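# Load a desk flask into the one free incubator slot

## Task

Move the flask on the desk into the single open spot on an incubator shelf. It must lie flat on the shelf surface with the same face up as it had on the desk, and no part may stick out beyond the shelf's front edge. At the end the incubator must be fully closed: glass door shut completely, its latch rotated to horizontal, and outer door shut completely. Other flasks may be pushed aside a little, but each must stay within about a finger's width of its starting spot, lie flat on a shelf, not be stacked, and keep the same face up, or the task fails. It also fails if any flask touches the floor, if either incubator door is slammed open or closed, or if the robot tips over or is left tilted.

## Robot and tools

ROBOT. TidyBot++: a four-caster mobile base (0.54 m long, 0.50 m wide, 0.38 m high) with one seven-joint arm and a two-finger gripper. The shoulder sits 0.12 m ahead of the base centre, 0.68 m up. Segments: upper arm 0.42 m, forearm 0.31 m, hand 0.31 m. Cameras: base_camera (pinhole, 644x364) and wrist_camera (fisheye, 644x476, looks along the hand). The arm starts folded, hand pointing down, elbow up to 1.15 m high, hand reaching up to 0.08 m past the base front. A downward hand tops out near 0.94 m above the floor, and only close in.

FRAMES. Base frame: origin on the floor below the base centre, x forward, y left, z up, metres. hand_pose is the midpoint between the finger pads in this frame; the hand's z axis runs along the fingers, its y axis is the opening direction. Odometry frame = base frame at scene start; base_odometry counts wheel turns only (slip counts as travel), heading in rad, left positive, -3.142 to 3.142. base_tilt is in degrees, forward/right positive.

TOOLS.
move: one action, plus optional cameras (list of base_camera, wrist_camera or all; omitted/null/all gives both, [] none) and blocking (true/omitted returns when everything rests; false returns within about 0.5 s while motion continues). Action keys:
- base: object with any of translate_m (forward +), strafe_m (left +), each -2 to 2 m, and rotate_rad (counter-clockwise from above +), -6.3 to 6.3. These are offsets relative to where the base was last reported, along its own axes; translate and strafe combine into one straight drive.
- joints: object of absolute targets by name, radians: joint_1_rad (any angle; positive turns the arm clockwise from above, opposite to heading), joint_2_rad -2.249 to 2.249 (shoulder, 0 = upright, + leans forward), joint_3_rad (any angle), joint_4_rad -2.579 to 2.579 (elbow, 0 straight; with joint_3 at 3.14, negative bends forward), joint_5_rad (any), joint_6_rad -2.099 to 2.099 (wrist), joint_7_rad (any; at 1.57 with hand down, fingers open left/right). gripper_pos 0 (open, about 85 mm gap) to 1 (closed); gap is roughly 85 x (1 - gripper_pos) mm. Unlimited joints take the short way round; send steps under half a turn.
- target: one list of seven numbers [x, y, z, qw, qx, qy, qz], an absolute hand pose in the base frame, metres then quaternion. With target, joints may only carry gripper_pos.
- speeds: top speeds for this action: translate_m and strafe_m 0.05 to 0.5 m/s (give only one of them for a combined drive), rotate_rad 0.1 to 1.57 rad/s.
An unknown key makes the call invalid; an out-of-range value gets it refused. A refusal, or an uncommanded stop, cancels later move/wait/finished_scene calls in the same reply.
wait: seconds 0 to 10, plus cameras; returns state and images, early if all motion ends.
stop: brakes all running motions; braked parts read stopped and may keep pressing.
zoom_image: camera and region [x0, y0, x1, y1] in pixels, top-left origin, at most 504 by 504, of that camera's latest image.
finished_scene: scene = the current scene number; ends the scene irreversibly. The goal must hold with the robot left alone.

RESULTS. The move line reads done or the worst status. base_status, joint_status, hand_status: done, moving, off_target (resting away from target, maybe still pushing), not_followed (withheld by a check), contact_stop or time_out (uncommanded stops), torque_fault, limit_stop_at_motor_heat. hand_target is where the joints' targets would put the hand. motor_effort is torque sensor reading in percent, peak in brackets. pictures lists the image order. on_its_own reports unrequested robot actions. Unchanged or trivial lines are omitted.

HAND TARGETS. Poses usually settle within about 3 cm; done means within 10 mm and 2 degrees. To correct, add (wanted position minus hand_pose) to the last target's xyz. To hold still, resend hand_target, not hand_pose. Unreachable poses wander up to 10 s then time_out. Low, forward poses close to the base are unreliable and may hit the base. After joints moves, correct by adding (wanted minus read) to each last command. Loads make the arm sag; never command a loaded joint to its current reading.

GRIPPING. Closing to 1 squeezes at 100 to 150 N per finger; off_target at a partial reading means something is held; done at 1 means empty. Closed fingertips reach about 20 mm beyond the hand point. When a held item lands, hand_pose stops dropping though commands go lower.

HAZARDS. The arm does not avoid obstacles and keeps pushing; a blocked base pushes until timeout (14 s). Self-collision is checked, base collision is not. Hitting things hard can cause a torque fault (limits 104.5 N m joints 1 to 4, 51.3 N m joints 5 to 7), freezing the arm 10 s. Avoid catching the arm high up while driving, pushing or pulling sideways on a raised hand, and reaching far from folded over nearby furniture: the robot can tip. Back away to right it. Sustained stretched or loaded poses heat motors; at 75 °C the arm sags for 30 to 60 s, then resend targets. Move doors slowly, do not drop the flask or let go of it while moving, keep grips gentle on items still resting on something, and keep every flask off the floor. Odometry drifts a few centimetres over many moves; trust the images. Thinking time lets the simulation run on.

Each tool is called in YAML: its name, and indented under it one key for each argument.

## Session

move:

Scene clock: 0.00 s.
Motor temperatures (°C): [32 21 24 32 35 36 39]
base_odometry: x=+0.000 y=+0.000 heading=+0.000
base_tilt: forward=+0.1 right=-0.3
base_status: not commanded
joint_positions: joint_1_rad=+0.042 joint_2_rad=-0.342 joint_3_rad=+3.141 joint_4_rad=-2.506 joint_5_rad=-0.027 joint_6_rad=-0.916 joint_7_rad=+1.559 gripper_pos=+0.000
joint_status: not commanded
motor_effort: joint_1_rad=+0 joint_2_rad=-1 joint_3_rad=+0 joint_4_rad=+15 joint_5_rad=+1 joint_6_rad=+1 joint_7_rad=+1
hand_pose: x=+0.2581 y=+0.0022 z=+0.5919 quat_wxyz=(-0.010, +0.999, -0.034, +0.031) (m; base frame)
hand_target: x=+0.2583 y=+0.0022 z=+0.5920 quat_wxyz=(-0.010, +0.999, -0.034, +0.031) (m; base frame)
hand_status: not commanded
pictures: base_camera, wrist_camera

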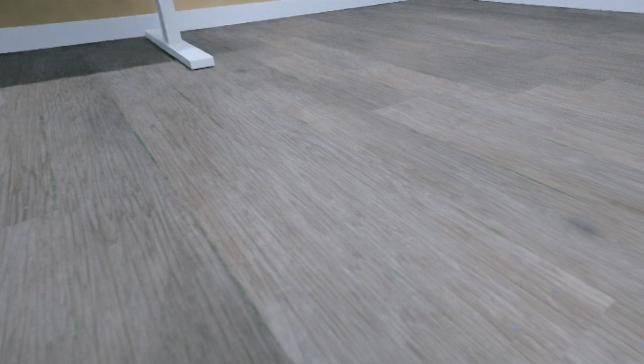

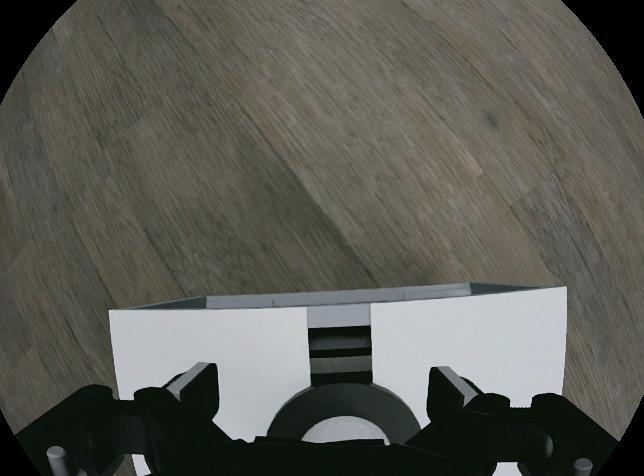

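move:
  joints: {"joint_6_rad": 0.5}

move:
  joints: {"joint_1_rad": -1.2}
  cameras: ["wrist_camera"]

Scene clock: 8.20 s.
move: done
joint_status: all done
motor_effort: joint_1_rad=+0(1) joint_2_rad=-7(7) joint_3_rad=-1(1) joint_4_rad=+19(20) joint_5_rad=+1(1) joint_6_rad=+9(9) joint_7_rad=+0(1)

Scene clock: 10.70 s.
move: done
base_odometry: x=+0.000 y=+0.000 heading=+0.000
base_tilt: forward=+0.0 right=-0.3
joint_positions: joint_1_rad=-1.185 joint_2_rad=-0.342 joint_3_rad=+3.141 joint_4_rad=-2.506 joint_5_rad=-0.027 joint_6_rad=+0.451 joint_7_rad=+1.559 gripper_pos=+0.000
joint_status: all done
motor_effort: joint_1_rad=+0(2) joint_2_rad=-7(7) joint_3_rad=-1(2) joint_4_rad=+19(20) joint_5_rad=+1(1) joint_6_rad=+9(9) joint_7_rad=+0(1)
hand_pose: x=+0.2816 y=+0.3955 z=+0.8585 quat_wxyz=(-0.372, +0.636, +0.408, +0.539) (m; base frame)
pictures: wrist_camera

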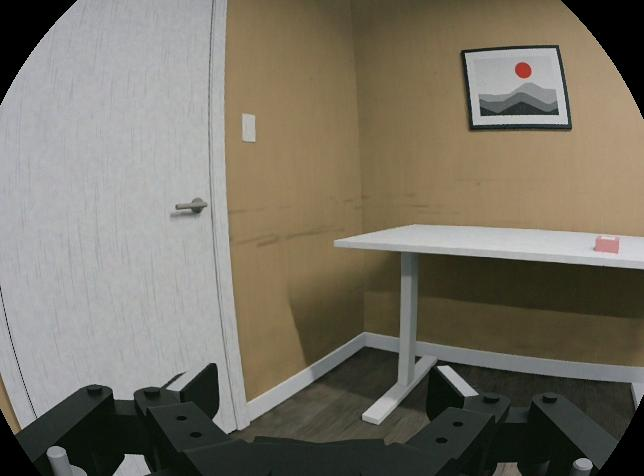

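move:
  joints: {"joint_1_rad": -0.5}
  cameras: ["wrist_camera"]

zoom_image:
  camera: "wrist_camera"
  region: [200, 150, 500, 350]

move:
  joints: {"joint_1_rad": 0.4}
  cameras: ["wrist_camera"]

zoom_image:
  camera: "wrist_camera"
  region: [100, 50, 600, 400]

move:
  joints: {"joint_1_rad": 1.4}
  cameras: ["wrist_camera"]

zoom_image:
  camera: "wrist_camera"
  region: [100, 50, 600, 400]

move:
  joints: {"joint_1_rad": 2.5}
  cameras: ["wrist_camera"]

zoom_image:
  camera: "wrist_camera"
  region: [100, 50, 600, 400]

Scene clock: 29.93 s.
move: done
joint_status: all done
motor_effort: joint_1_rad=+0(2) joint_2_rad=-6(7) joint_3_rad=+0(1) joint_4_rad=+19(20) joint_5_rad=+0(1) joint_6_rad=+9(9) joint_7_rad=+0(1)
pictures: wrist_camera

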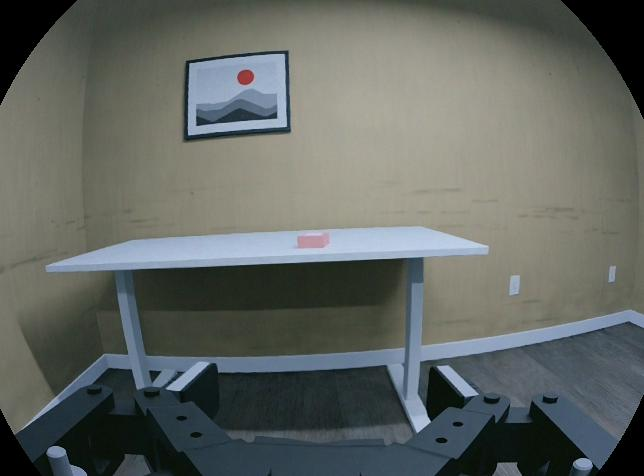

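Scaled by 1.680.

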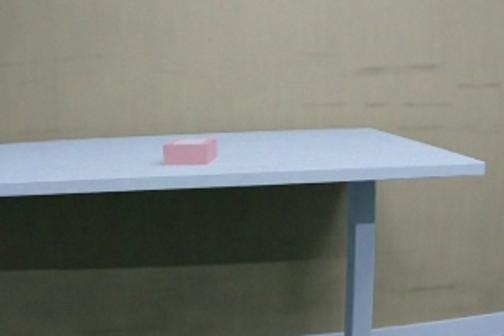

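Scene clock: 32.10 s.
move: done
joint_status: all done
motor_effort: joint_1_rad=+1(2) joint_2_rad=-7(7) joint_3_rad=-1(2) joint_4_rad=+20(20) joint_5_rad=+0(1) joint_6_rad=+9(9) joint_7_rad=+1(1)
pictures: wrist_camera

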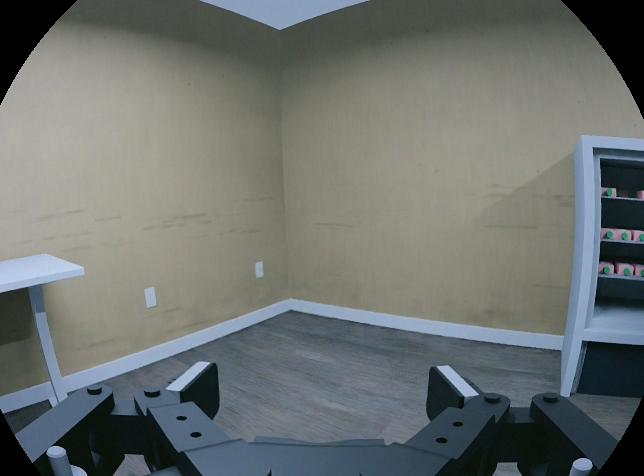

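Scaled by 1.008.

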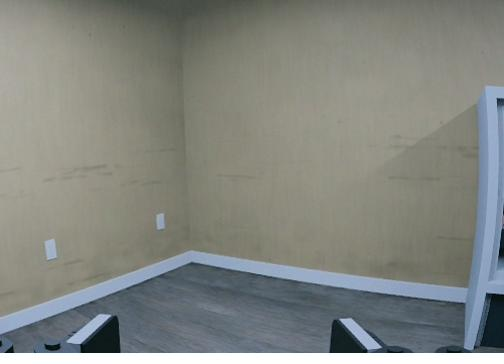

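Scene clock: 34.40 s.
move: done
joint_status: all done
motor_effort: joint_1_rad=+0(2) joint_2_rad=-6(7) joint_3_rad=+0(2) joint_4_rad=+20(20) joint_5_rad=+1(1) joint_6_rad=+9(9) joint_7_rad=+1(1)
pictures: wrist_camera

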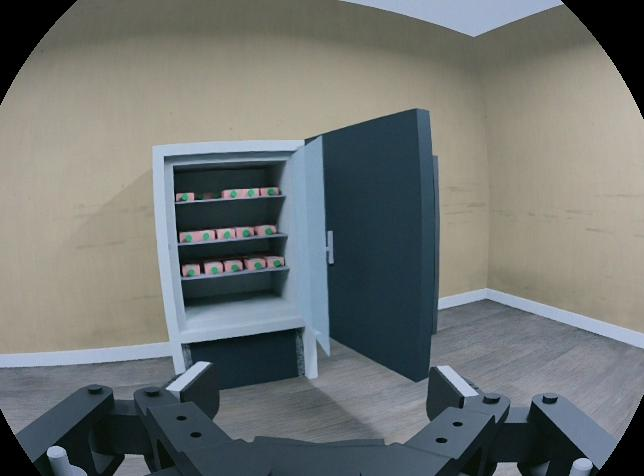

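Scaled by 1.008.

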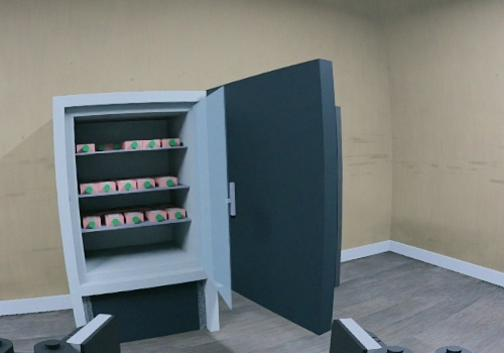

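Scene clock: 36.77 s.
move: done
base_odometry: x=+0.000 y=+0.000 heading=+0.000
base_tilt: forward=+0.1 right=-0.3
joint_positions: joint_1_rad=+2.485 joint_2_rad=-0.342 joint_3_rad=+3.141 joint_4_rad=-2.506 joint_5_rad=-0.027 joint_6_rad=+0.451 joint_7_rad=+1.559 gripper_pos=+0.000
joint_status: all done
motor_effort: joint_1_rad=-1(3) joint_2_rad=-6(7) joint_3_rad=-1(2) joint_4_rad=+20(20) joint_5_rad=+1(1) joint_6_rad=+9(9) joint_7_rad=+1(1)
hand_pose: x=-0.2209 y=-0.2595 z=+0.8586 quat_wxyz=(+0.618, +0.227, -0.720, +0.218) (m; base frame)
pictures: wrist_camera

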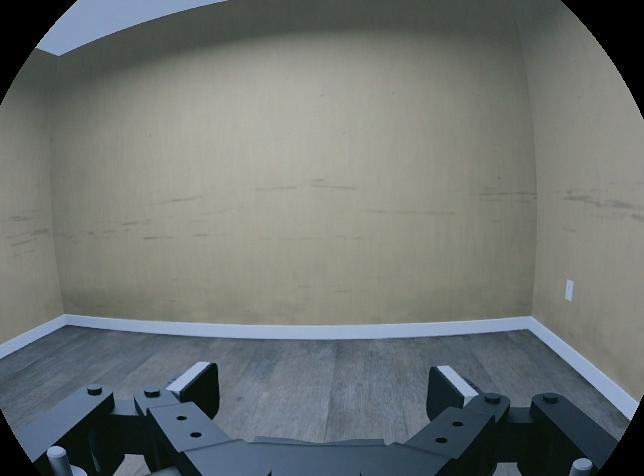

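Scaled by 1.008.

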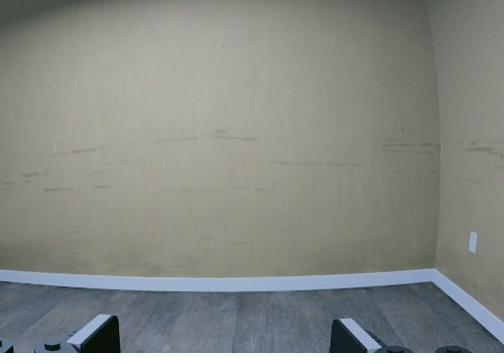

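move:
  joints: {"joint_1_rad": 1.3}
  cameras: ["wrist_camera"]

zoom_image:
  camera: "wrist_camera"
  region: [170, 140, 350, 300]

zoom_image:
  camera: "wrist_camera"
  region: [200, 120, 420, 400]

Scene clock: 46.10 s.
move: done
base_odometry: x=+0.000 y=+0.000 heading=+0.000
base_tilt: forward=+0.0 right=-0.3
joint_positions: joint_1_rad=+1.315 joint_2_rad=-0.342 joint_3_rad=+3.141 joint_4_rad=-2.506 joint_5_rad=-0.027 joint_6_rad=+0.451 joint_7_rad=+1.559 gripper_pos=+0.000
joint_status: all done
motor_effort: joint_1_rad=+0(2) joint_2_rad=-6(7) joint_3_rad=-1(2) joint_4_rad=+19(20) joint_5_rad=+0(1) joint_6_rad=+9(9) joint_7_rad=+0(1)
hand_pose: x=+0.2254 y=-0.4142 z=+0.8586 quat_wxyz=(+0.395, +0.587, -0.475, +0.523) (m; base frame)
pictures: wrist_camera

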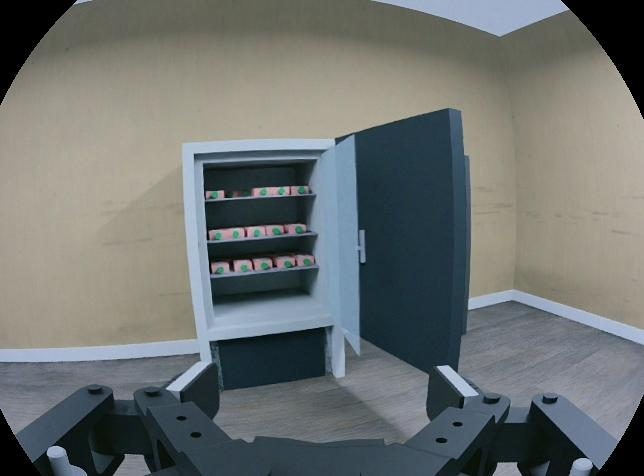

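Scaled by 2.800.

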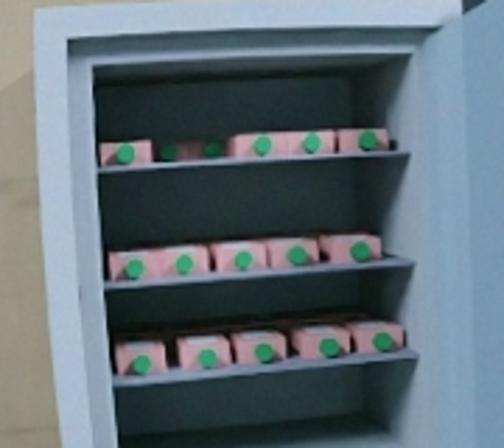

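Scaled by 1.800.

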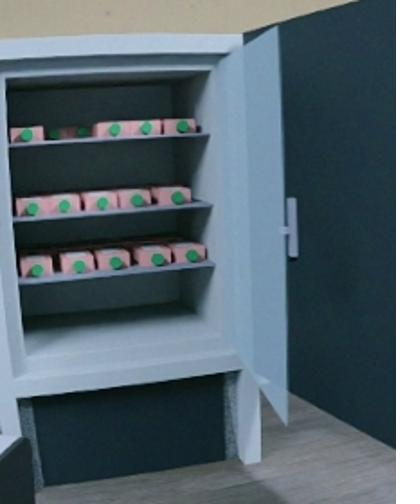

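move:
  base: {"rotate_rad": 0.5}
  joints: {"joint_1_rad": 0.0}

move:
  base: {"translate_m": 0.7}

zoom_image:
  camera: "wrist_camera"
  region: [220, 160, 420, 320]

Scene clock: 72.23 s.
move: done
base_status: done
joint_status: all done
motor_effort: joint_1_rad=+0(2) joint_2_rad=-7(8) joint_3_rad=+0(2) joint_4_rad=+19(20) joint_5_rad=+0(1) joint_6_rad=+9(9) joint_7_rad=+1(1)

Scene clock: 74.83 s.
move: done
base_odometry: x=+0.615 y=+0.335 heading=+0.500
base_tilt: forward=+0.1 right=-0.3
base_status: done
joint_positions: joint_1_rad=+0.014 joint_2_rad=-0.342 joint_3_rad=+3.141 joint_4_rad=-2.506 joint_5_rad=-0.027 joint_6_rad=+0.454 joint_7_rad=+1.559 gripper_pos=+0.000
motor_effort: joint_1_rad=-1(1) joint_2_rad=-6(9) joint_3_rad=+0(1) joint_4_rad=+19(20) joint_5_rad=+0(1) joint_6_rad=+9(9) joint_7_rad=+0(1)
hand_pose: x=+0.5468 y=-0.0079 z=+0.8592 quat_wxyz=(-0.003, +0.754, -0.022, +0.656) (m; base frame)
pictures: base_camera, wrist_camera

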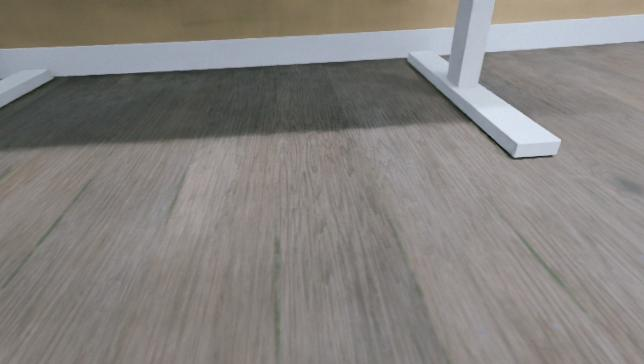

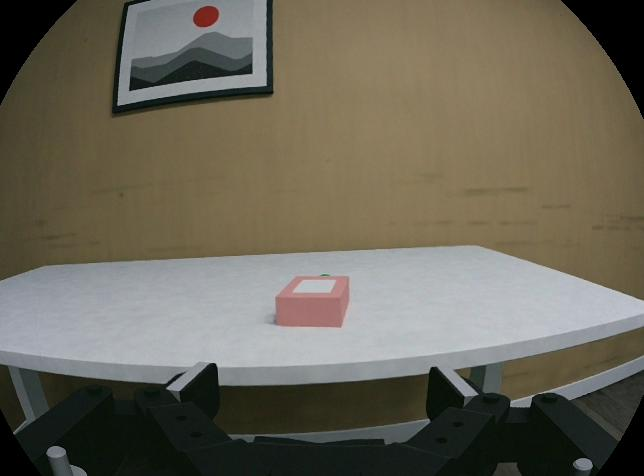

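Scaled by 2.520.

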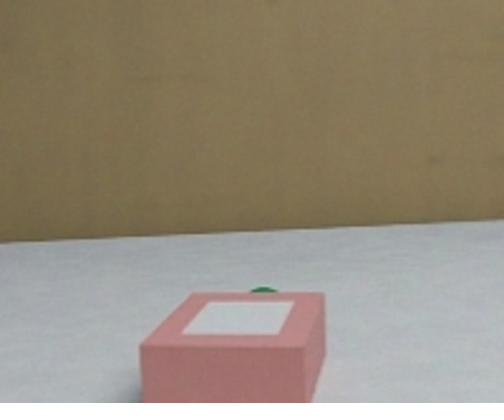

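move:
  base: {"rotate_rad": -0.14}

move:
  base: {"strafe_m": 0.13}
  joints: {"joint_1_rad": -0.02, "joint_2_rad": -0.1, "joint_4_rad": -2.35, "joint_6_rad": 0.3}

zoom_image:
  camera: "wrist_camera"
  region: [220, 160, 420, 320]

Scene clock: 145.53 s.
move: done
base_status: done
motor_effort: joint_1_rad=-1(1) joint_2_rad=-7(7) joint_3_rad=-1(2) joint_4_rad=+19(20) joint_5_rad=+0(1) joint_6_rad=+9(9) joint_7_rad=+1(1)

Scene clock: 146.87 s.
move: done
base_odometry: x=+0.569 y=+0.457 heading=+0.359
base_tilt: forward=+0.0 right=-0.3
base_status: done
joint_positions: joint_1_rad=-0.009 joint_2_rad=-0.105 joint_3_rad=+3.141 joint_4_rad=-2.369 joint_5_rad=-0.027 joint_6_rad=+0.352 joint_7_rad=+1.559 gripper_pos=+0.000
joint_status: all done
motor_effort: joint_1_rad=+0(2) joint_2_rad=-14(16) joint_3_rad=-1(2) joint_4_rad=+18(20) joint_5_rad=+1(1) joint_6_rad=+8(10) joint_7_rad=+1(1)
hand_pose: x=+0.6100 y=+0.0036 z=+0.7949 quat_wxyz=(-0.010, +0.817, -0.013, +0.576) (m; base frame)
pictures: base_camera, wrist_camera

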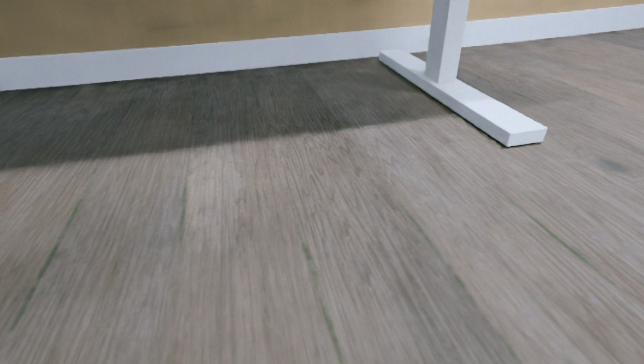

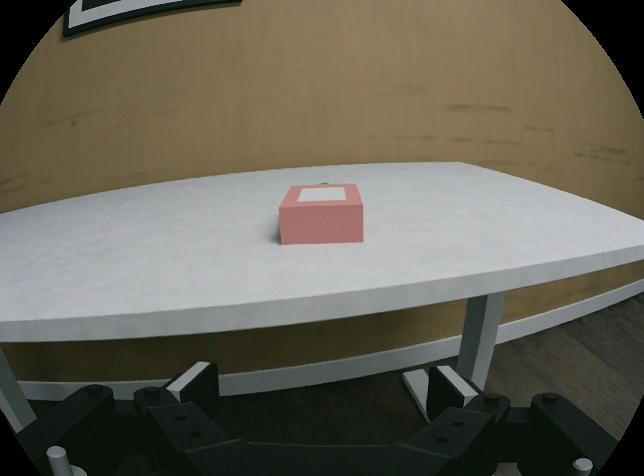

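Scaled by 2.520.

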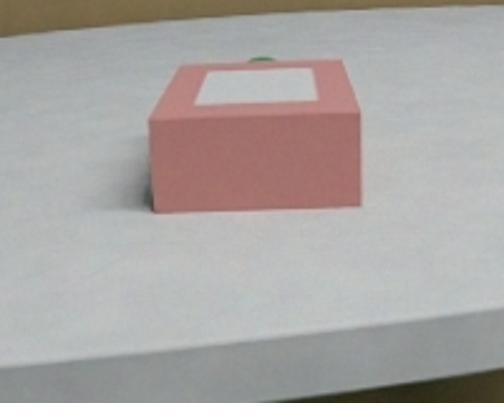

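move:
  base: {"rotate_rad": -0.06}

move:
  base: {"strafe_m": 0.045}
  joints: {"joint_1_rad": -0.015, "joint_2_rad": 0.05, "joint_4_rad": -2.0, "joint_6_rad": 0.02, "joint_5_rad": 0.0, "joint_7_rad": 1.57}

zoom_image:
  camera: "wrist_camera"
  region: [220, 160, 420, 320]

Scene clock: 166.07 s.
move: done
base_status: done
motor_effort: joint_1_rad=+0(2) joint_2_rad=-14(14) joint_3_rad=-1(2) joint_4_rad=+19(19) joint_5_rad=+1(1) joint_6_rad=+8(9) joint_7_rad=+0(1)

Scene clock: 167.80 s.
move: done
base_odometry: x=+0.556 y=+0.501 heading=+0.298
base_tilt: forward=+0.0 right=-0.3
base_status: done
joint_positions: joint_1_rad=-0.015 joint_2_rad=+0.040 joint_3_rad=+3.141 joint_4_rad=-2.018 joint_5_rad=-0.027 joint_6_rad=+0.075 joint_7_rad=+1.559 gripper_pos=+0.000
joint_status: all done
motor_effort: joint_1_rad=+0(2) joint_2_rad=-21(22) joint_3_rad=-1(2) joint_4_rad=+20(20) joint_5_rad=+0(1) joint_6_rad=+8(9) joint_7_rad=+1(1)
hand_pose: x=+0.6988 y=+0.0094 z=+0.8301 quat_wxyz=(-0.014, +0.837, -0.010, +0.547) (m; base frame)
pictures: base_camera, wrist_camera

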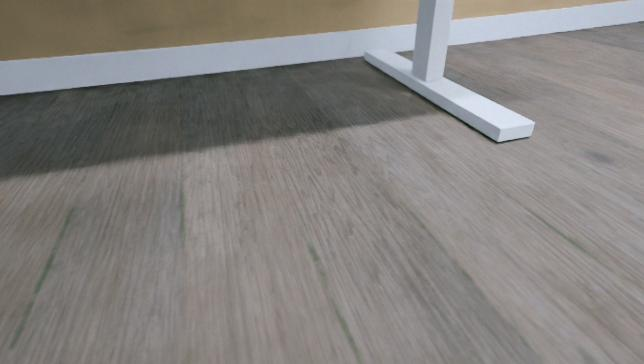

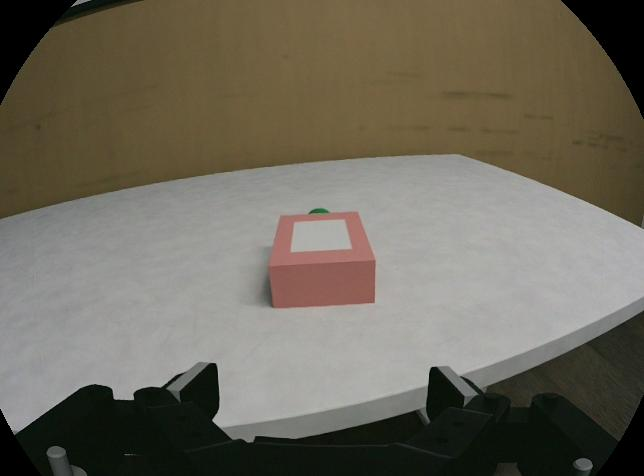

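Scaled by 2.520.

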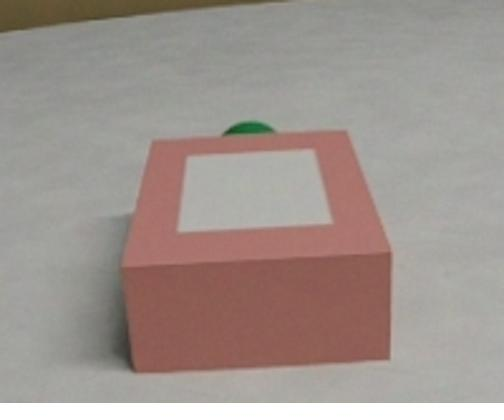

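move:
  base: {"rotate_rad": 0.02, "strafe_m": -0.015, "translate_m": 0.1}
  speeds: {"translate_m": 0.15}

zoom_image:
  camera: "wrist_camera"
  region: [120, 180, 520, 460]

Scene clock: 184.60 s.
move: done
base_odometry: x=+0.656 y=+0.516 heading=+0.318
base_tilt: forward=+0.0 right=-0.3
base_status: done
joint_positions: joint_1_rad=-0.016 joint_2_rad=+0.049 joint_3_rad=+3.141 joint_4_rad=-2.015 joint_5_rad=-0.027 joint_6_rad=+0.071 joint_7_rad=+1.559 gripper_pos=+0.000
motor_effort: joint_1_rad=-1(3) joint_2_rad=-21(23) joint_3_rad=-1(3) joint_4_rad=+20(21) joint_5_rad=+1(1) joint_6_rad=+8(9) joint_7_rad=+0(1)
hand_pose: x=+0.7005 y=+0.0107 z=+0.8260 quat_wxyz=(-0.014, +0.839, -0.009, +0.543) (m; base frame)
pictures: base_camera, wrist_camera

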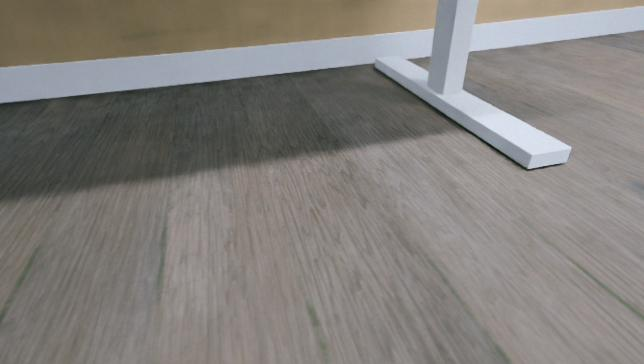

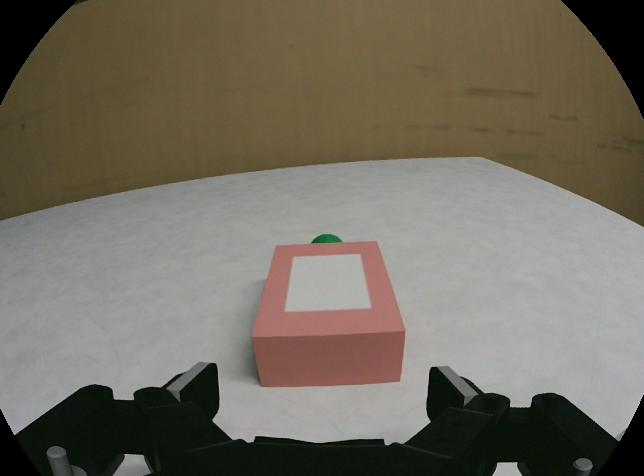

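Scaled by 1.260.

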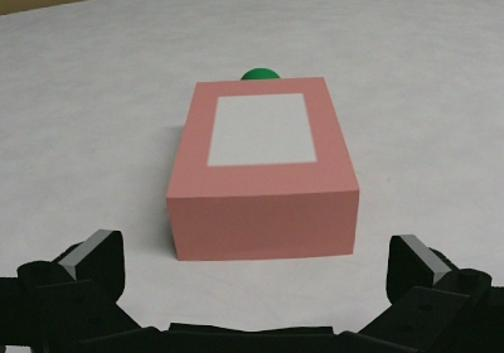

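move:
  base: {"strafe_m": -0.004, "translate_m": 0.06}
  speeds: {"translate_m": 0.1}

zoom_image:
  camera: "wrist_camera"
  region: [160, 260, 480, 470]

Scene clock: 220.23 s.
move: done
base_odometry: x=+0.714 y=+0.531 heading=+0.318
base_tilt: forward=+0.0 right=-0.3
base_status: done
joint_positions: joint_1_rad=-0.016 joint_2_rad=+0.053 joint_3_rad=+3.141 joint_4_rad=-2.013 joint_5_rad=-0.027 joint_6_rad=+0.071 joint_7_rad=+1.559 gripper_pos=+0.000
motor_effort: joint_1_rad=+1(1) joint_2_rad=-21(24) joint_3_rad=-1(1) joint_4_rad=+20(20) joint_5_rad=+0(1) joint_6_rad=+8(9) joint_7_rad=+0(1)
hand_pose: x=+0.7014 y=+0.0107 z=+0.8242 quat_wxyz=(-0.014, +0.840, -0.009, +0.542) (m; base frame)
pictures: base_camera, wrist_camera

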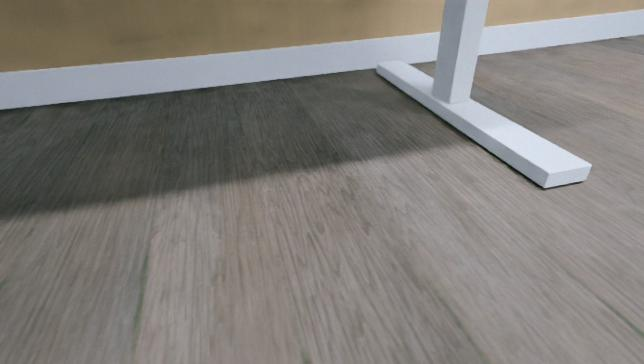

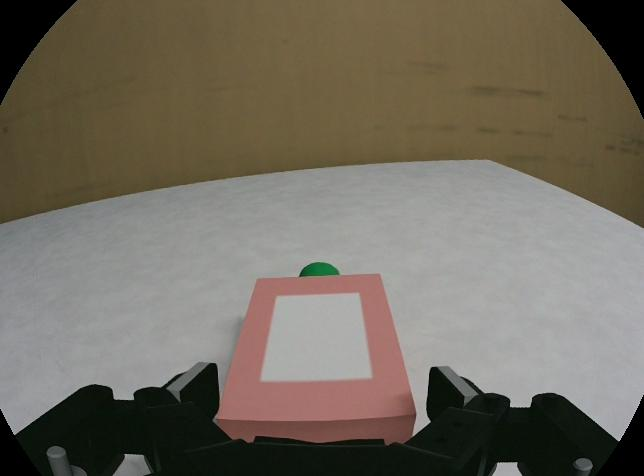

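Scaled by 1.575.

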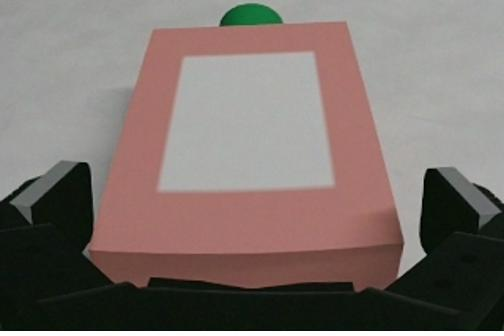

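move:
  joints: {"joint_4_rad": -2.06, "joint_6_rad": 0.08}

move:
  base: {"translate_m": 0.04}
  speeds: {"translate_m": 0.1}

zoom_image:
  camera: "wrist_camera"
  region: [160, 260, 480, 470]

Scene clock: 259.97 s.
move: done
joint_status: all done
motor_effort: joint_1_rad=+0(1) joint_2_rad=-21(22) joint_3_rad=-1(1) joint_4_rad=+20(21) joint_5_rad=+0(1) joint_6_rad=+8(9) joint_7_rad=+0(1)

Scene clock: 260.93 s.
move: done
base_odometry: x=+0.752 y=+0.543 heading=+0.318
base_tilt: forward=+0.0 right=-0.3
base_status: done
joint_positions: joint_1_rad=-0.016 joint_2_rad=+0.054 joint_3_rad=+3.141 joint_4_rad=-2.057 joint_5_rad=-0.027 joint_6_rad=+0.072 joint_7_rad=+1.559 gripper_pos=+0.000
motor_effort: joint_1_rad=+0(2) joint_2_rad=-21(24) joint_3_rad=-1(2) joint_4_rad=+19(20) joint_5_rad=+0(1) joint_6_rad=+8(9) joint_7_rad=+0(1)
hand_pose: x=+0.6891 y=+0.0105 z=+0.8002 quat_wxyz=(-0.014, +0.852, -0.010, +0.524) (m; base frame)
pictures: base_camera, wrist_camera

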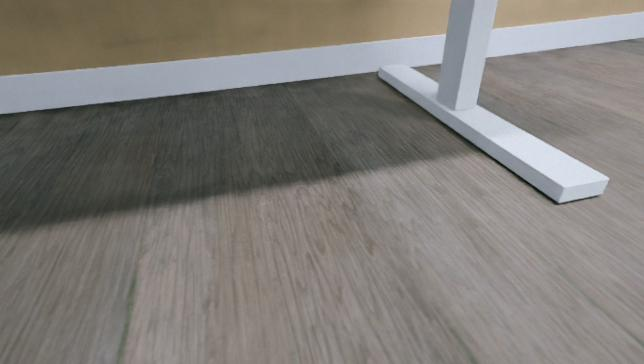

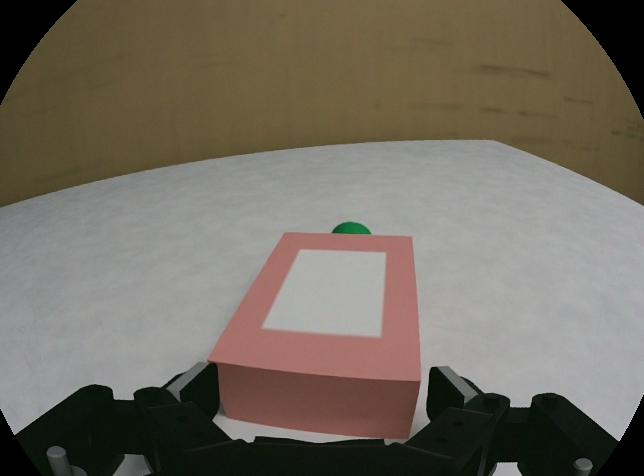

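Scaled by 1.575.

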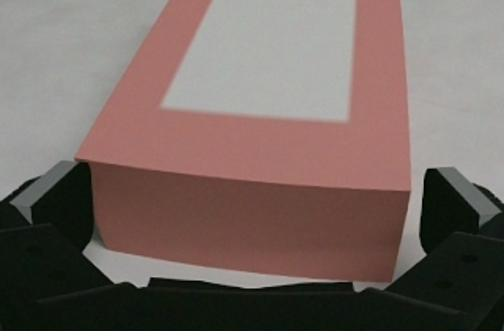

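move:
  base: {"translate_m": -0.07}
  speeds: {"translate_m": 0.15}

move:
  base: {"rotate_rad": -0.16}

move:
  base: {"strafe_m": 0.114}

zoom_image:
  camera: "wrist_camera"
  region: [160, 200, 480, 450]

Scene clock: 278.80 s.
move: done
base_status: done
motor_effort: joint_1_rad=+0(1) joint_2_rad=-21(24) joint_3_rad=-1(2) joint_4_rad=+19(20) joint_5_rad=+0(1) joint_6_rad=+8(8) joint_7_rad=+0(1)

Scene clock: 279.77 s.
move: done
base_status: done
motor_effort: joint_1_rad=+0(3) joint_2_rad=-21(22) joint_3_rad=-1(3) joint_4_rad=+19(20) joint_5_rad=+0(1) joint_6_rad=+8(8) joint_7_rad=+1(1)

Scene clock: 281.07 s.
move: done
base_odometry: x=+0.668 y=+0.634 heading=+0.157
base_tilt: forward=+0.0 right=-0.3
base_status: done
joint_positions: joint_1_rad=-0.016 joint_2_rad=+0.055 joint_3_rad=+3.142 joint_4_rad=-2.057 joint_5_rad=-0.027 joint_6_rad=+0.072 joint_7_rad=+1.559 gripper_pos=+0.000
motor_effort: joint_1_rad=-1(3) joint_2_rad=-21(22) joint_3_rad=+0(3) joint_4_rad=+19(20) joint_5_rad=+1(1) joint_6_rad=+8(8) joint_7_rad=+1(1)
hand_pose: x=+0.6893 y=+0.0093 z=+0.7993 quat_wxyz=(-0.013, +0.852, -0.010, +0.523) (m; base frame)
pictures: base_camera, wrist_camera

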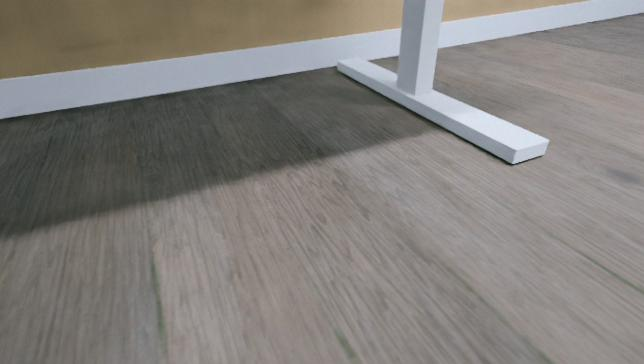

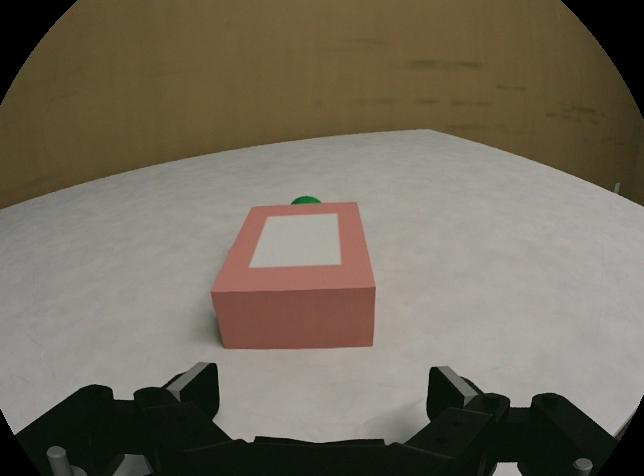

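Scaled by 1.575.

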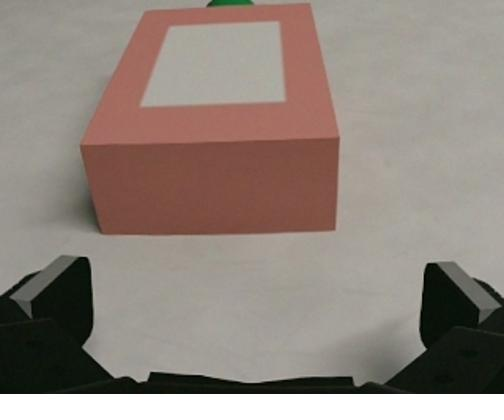

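move:
  base: {"strafe_m": 0.0135, "translate_m": 0.03}

zoom_image:
  camera: "wrist_camera"
  region: [160, 200, 480, 450]

Scene clock: 288.03 s.
move: done
base_odometry: x=+0.695 y=+0.652 heading=+0.157
base_tilt: forward=+0.1 right=-0.3
base_status: done
joint_positions: joint_1_rad=-0.016 joint_2_rad=+0.060 joint_3_rad=+3.142 joint_4_rad=-2.057 joint_5_rad=-0.027 joint_6_rad=+0.072 joint_7_rad=+1.559 gripper_pos=+0.000
motor_effort: joint_1_rad=+0(2) joint_2_rad=-21(24) joint_3_rad=-1(2) joint_4_rad=+19(20) joint_5_rad=+0(1) joint_6_rad=+8(9) joint_7_rad=+1(1)
hand_pose: x=+0.6898 y=+0.0094 z=+0.7966 quat_wxyz=(-0.013, +0.853, -0.010, +0.521) (m; base frame)
pictures: base_camera, wrist_camera

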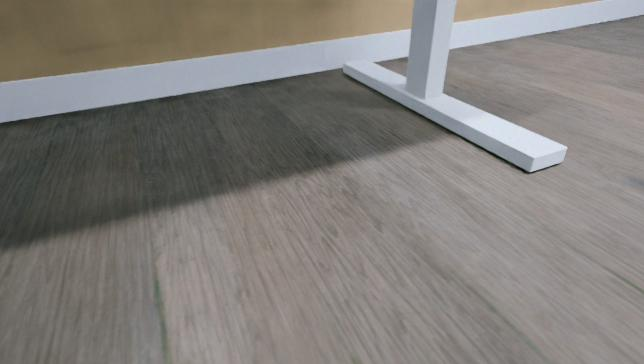

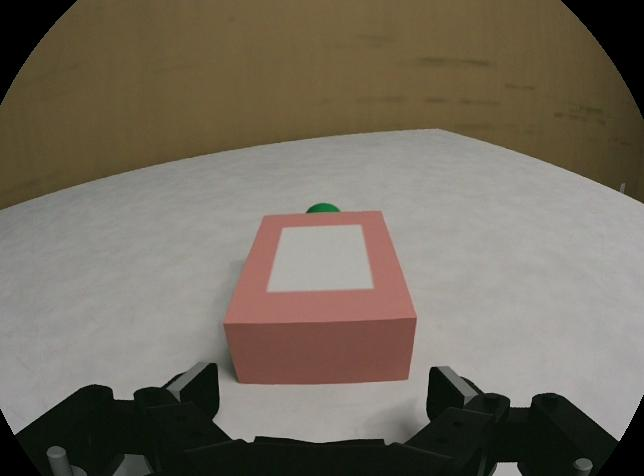

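Scaled by 1.575.

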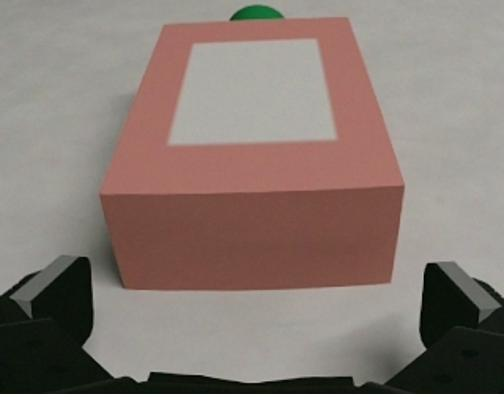

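move:
  joints: {"joint_4_rad": -2.042}

move:
  base: {"translate_m": 0.05}
  speeds: {"translate_m": 0.1}

zoom_image:
  camera: "wrist_camera"
  region: [160, 200, 480, 450]

Scene clock: 307.10 s.
move: done
joint_status: all done
motor_effort: joint_1_rad=+0(1) joint_2_rad=-21(22) joint_3_rad=-1(2) joint_4_rad=+19(20) joint_5_rad=+0(1) joint_6_rad=+8(8) joint_7_rad=+0(1)

Scene clock: 308.17 s.
move: done
base_odometry: x=+0.745 y=+0.660 heading=+0.157
base_tilt: forward=+0.0 right=-0.3
base_status: done
joint_positions: joint_1_rad=-0.016 joint_2_rad=+0.058 joint_3_rad=+3.142 joint_4_rad=-2.050 joint_5_rad=-0.027 joint_6_rad=+0.072 joint_7_rad=+1.559 gripper_pos=+0.000
motor_effort: joint_1_rad=+0(1) joint_2_rad=-21(24) joint_3_rad=-1(2) joint_4_rad=+19(20) joint_5_rad=+0(1) joint_6_rad=+8(9) joint_7_rad=+0(1)
hand_pose: x=+0.6917 y=+0.0094 z=+0.8011 quat_wxyz=(-0.013, +0.851, -0.010, +0.525) (m; base frame)
pictures: base_camera, wrist_camera

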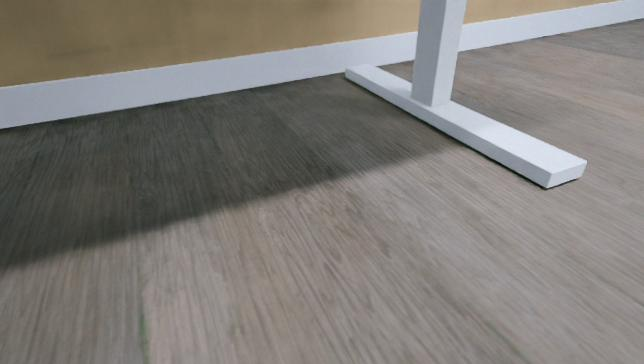

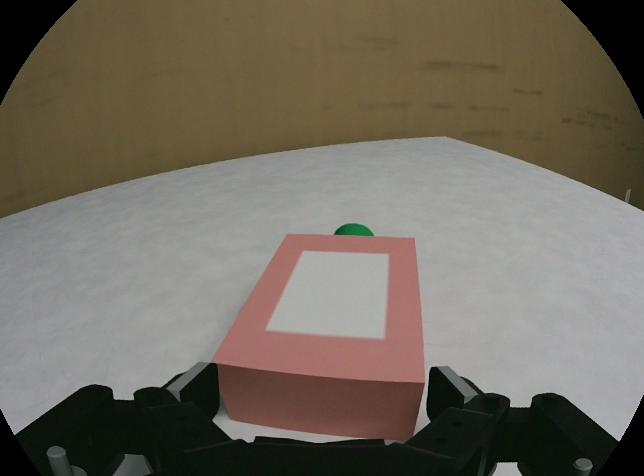

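Scaled by 1.575.

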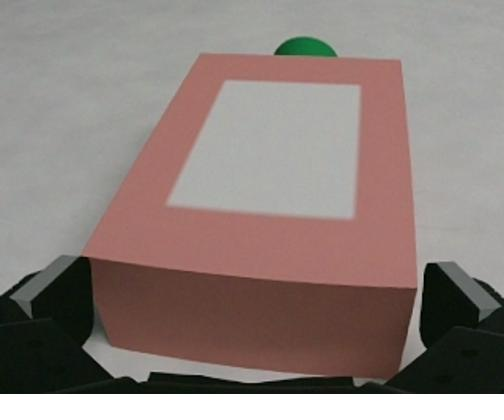

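move:
  base: {"translate_m": -0.06}
  speeds: {"translate_m": 0.15}

move:
  base: {"rotate_rad": -0.16}

move:
  base: {"strafe_m": 0.128}

zoom_image:
  camera: "wrist_camera"
  region: [160, 200, 480, 450]

Scene clock: 345.90 s.
move: done
base_status: done
motor_effort: joint_1_rad=-1(1) joint_2_rad=-21(24) joint_3_rad=-1(2) joint_4_rad=+19(20) joint_5_rad=+0(1) joint_6_rad=+8(9) joint_7_rad=+1(1)

Scene clock: 346.83 s.
move: done
base_status: done
motor_effort: joint_1_rad=+0(3) joint_2_rad=-21(22) joint_3_rad=-1(3) joint_4_rad=+20(20) joint_5_rad=+0(1) joint_6_rad=+8(8) joint_7_rad=+0(1)

Scene clock: 348.20 s.
move: done
base_odometry: x=+0.686 y=+0.779 heading=-0.004
base_tilt: forward=+0.1 right=-0.3
base_status: done
joint_positions: joint_1_rad=-0.016 joint_2_rad=+0.056 joint_3_rad=+3.143 joint_4_rad=-2.050 joint_5_rad=-0.027 joint_6_rad=+0.072 joint_7_rad=+1.559 gripper_pos=+0.000
motor_effort: joint_1_rad=+0(2) joint_2_rad=-21(21) joint_3_rad=+0(3) joint_4_rad=+19(20) joint_5_rad=+0(1) joint_6_rad=+8(8) joint_7_rad=+0(1)
hand_pose: x=+0.6915 y=+0.0091 z=+0.8024 quat_wxyz=(-0.013, +0.851, -0.011, +0.526) (m; base frame)
pictures: base_camera, wrist_camera

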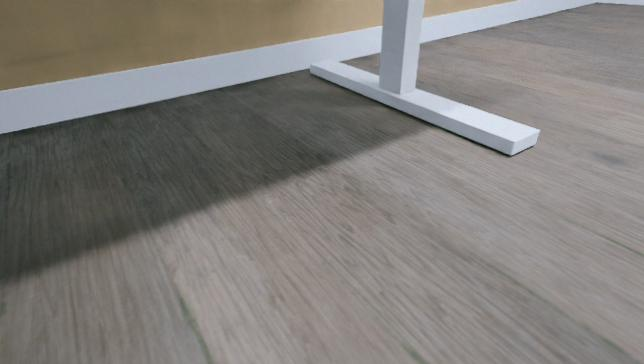

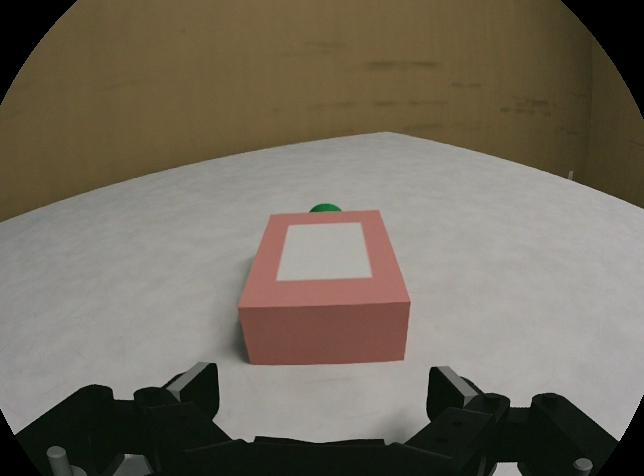

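Scaled by 1.575.

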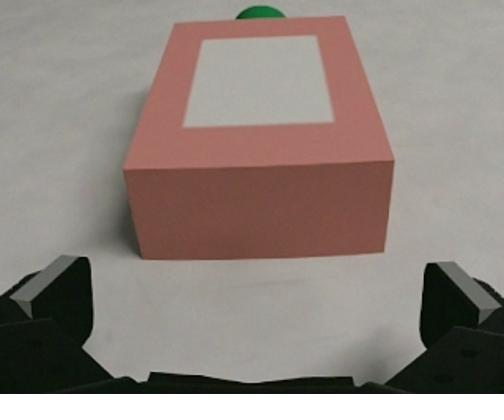

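move:
  base: {"translate_m": 0.025}
  speeds: {"translate_m": 0.1}

zoom_image:
  camera: "wrist_camera"
  region: [160, 240, 480, 450]

Scene clock: 359.27 s.
move: done
base_odometry: x=+0.711 y=+0.779 heading=-0.004
base_tilt: forward=+0.0 right=-0.3
base_status: done
joint_positions: joint_1_rad=-0.016 joint_2_rad=+0.058 joint_3_rad=+3.143 joint_4_rad=-2.050 joint_5_rad=-0.027 joint_6_rad=+0.072 joint_7_rad=+1.559 gripper_pos=+0.000
motor_effort: joint_1_rad=-1(2) joint_2_rad=-21(23) joint_3_rad=-1(2) joint_4_rad=+19(20) joint_5_rad=+0(1) joint_6_rad=+8(9) joint_7_rad=+0(1)
hand_pose: x=+0.6918 y=+0.0091 z=+0.8013 quat_wxyz=(-0.013, +0.851, -0.011, +0.525) (m; base frame)
pictures: base_camera, wrist_camera

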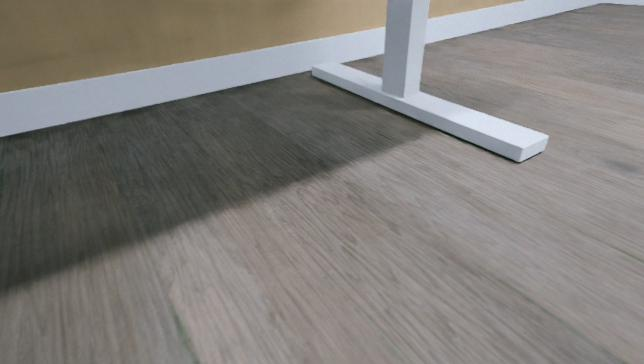

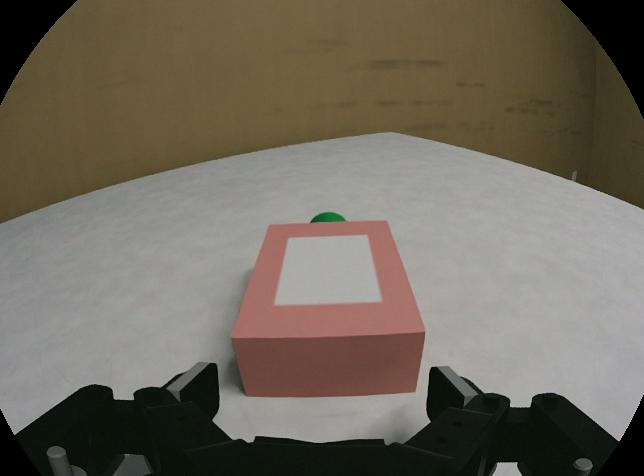

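Scaled by 1.575.

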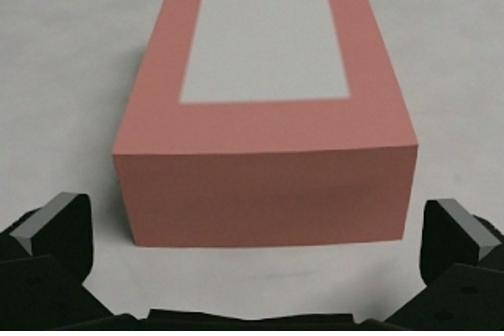

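move:
  base: {"strafe_m": -0.0022}

zoom_image:
  camera: "wrist_camera"
  region: [160, 300, 480, 450]

move:
  base: {"translate_m": 0.012}
  speeds: {"translate_m": 0.1}

zoom_image:
  camera: "wrist_camera"
  region: [160, 300, 480, 450]

Scene clock: 372.03 s.
move: done
base_status: done
motor_effort: joint_1_rad=+1(4) joint_2_rad=-22(23) joint_3_rad=+0(5) joint_4_rad=+19(20) joint_5_rad=+0(1) joint_6_rad=+8(8) joint_7_rad=+0(1)

Scaled by 1.575.

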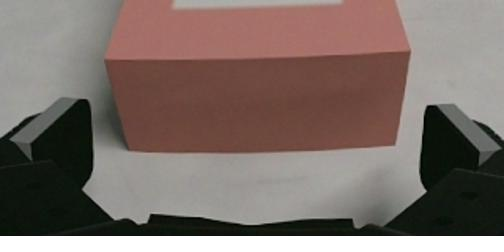

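Scene clock: 372.73 s.
move: done
base_odometry: x=+0.723 y=+0.777 heading=-0.003
base_tilt: forward=+0.0 right=-0.4
base_status: done
joint_positions: joint_1_rad=-0.015 joint_2_rad=+0.060 joint_3_rad=+3.143 joint_4_rad=-2.049 joint_5_rad=-0.027 joint_6_rad=+0.072 joint_7_rad=+1.559 gripper_pos=+0.000
motor_effort: joint_1_rad=+0(2) joint_2_rad=-21(25) joint_3_rad=-2(2) joint_4_rad=+19(20) joint_5_rad=+0(1) joint_6_rad=+8(8) joint_7_rad=+1(1)
hand_pose: x=+0.6921 y=+0.0089 z=+0.8010 quat_wxyz=(-0.013, +0.851, -0.011, +0.525) (m; base frame)
pictures: base_camera, wrist_camera

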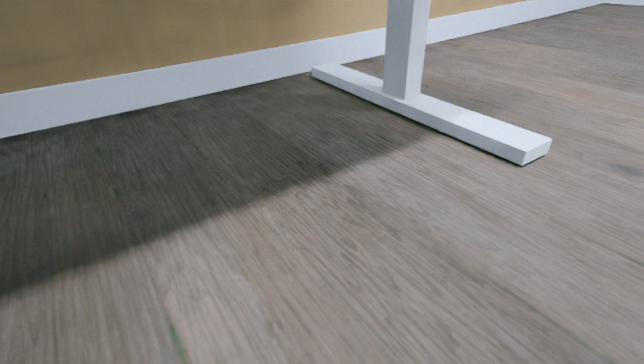

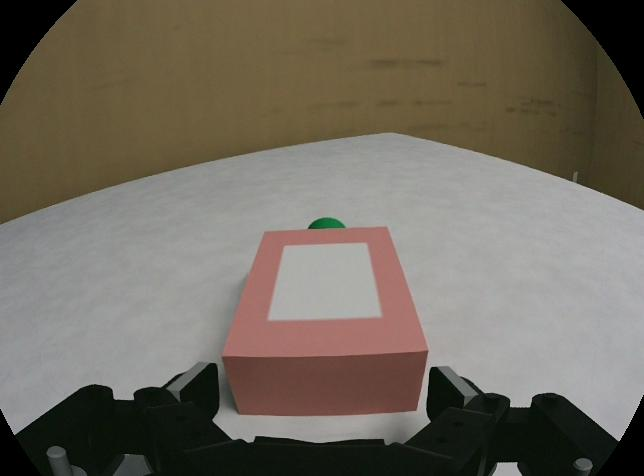

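Scaled by 1.575.

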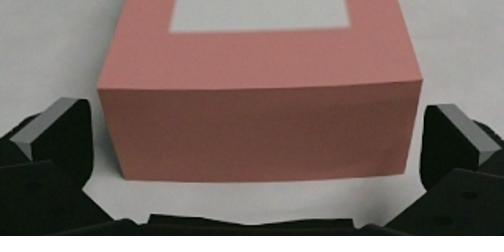

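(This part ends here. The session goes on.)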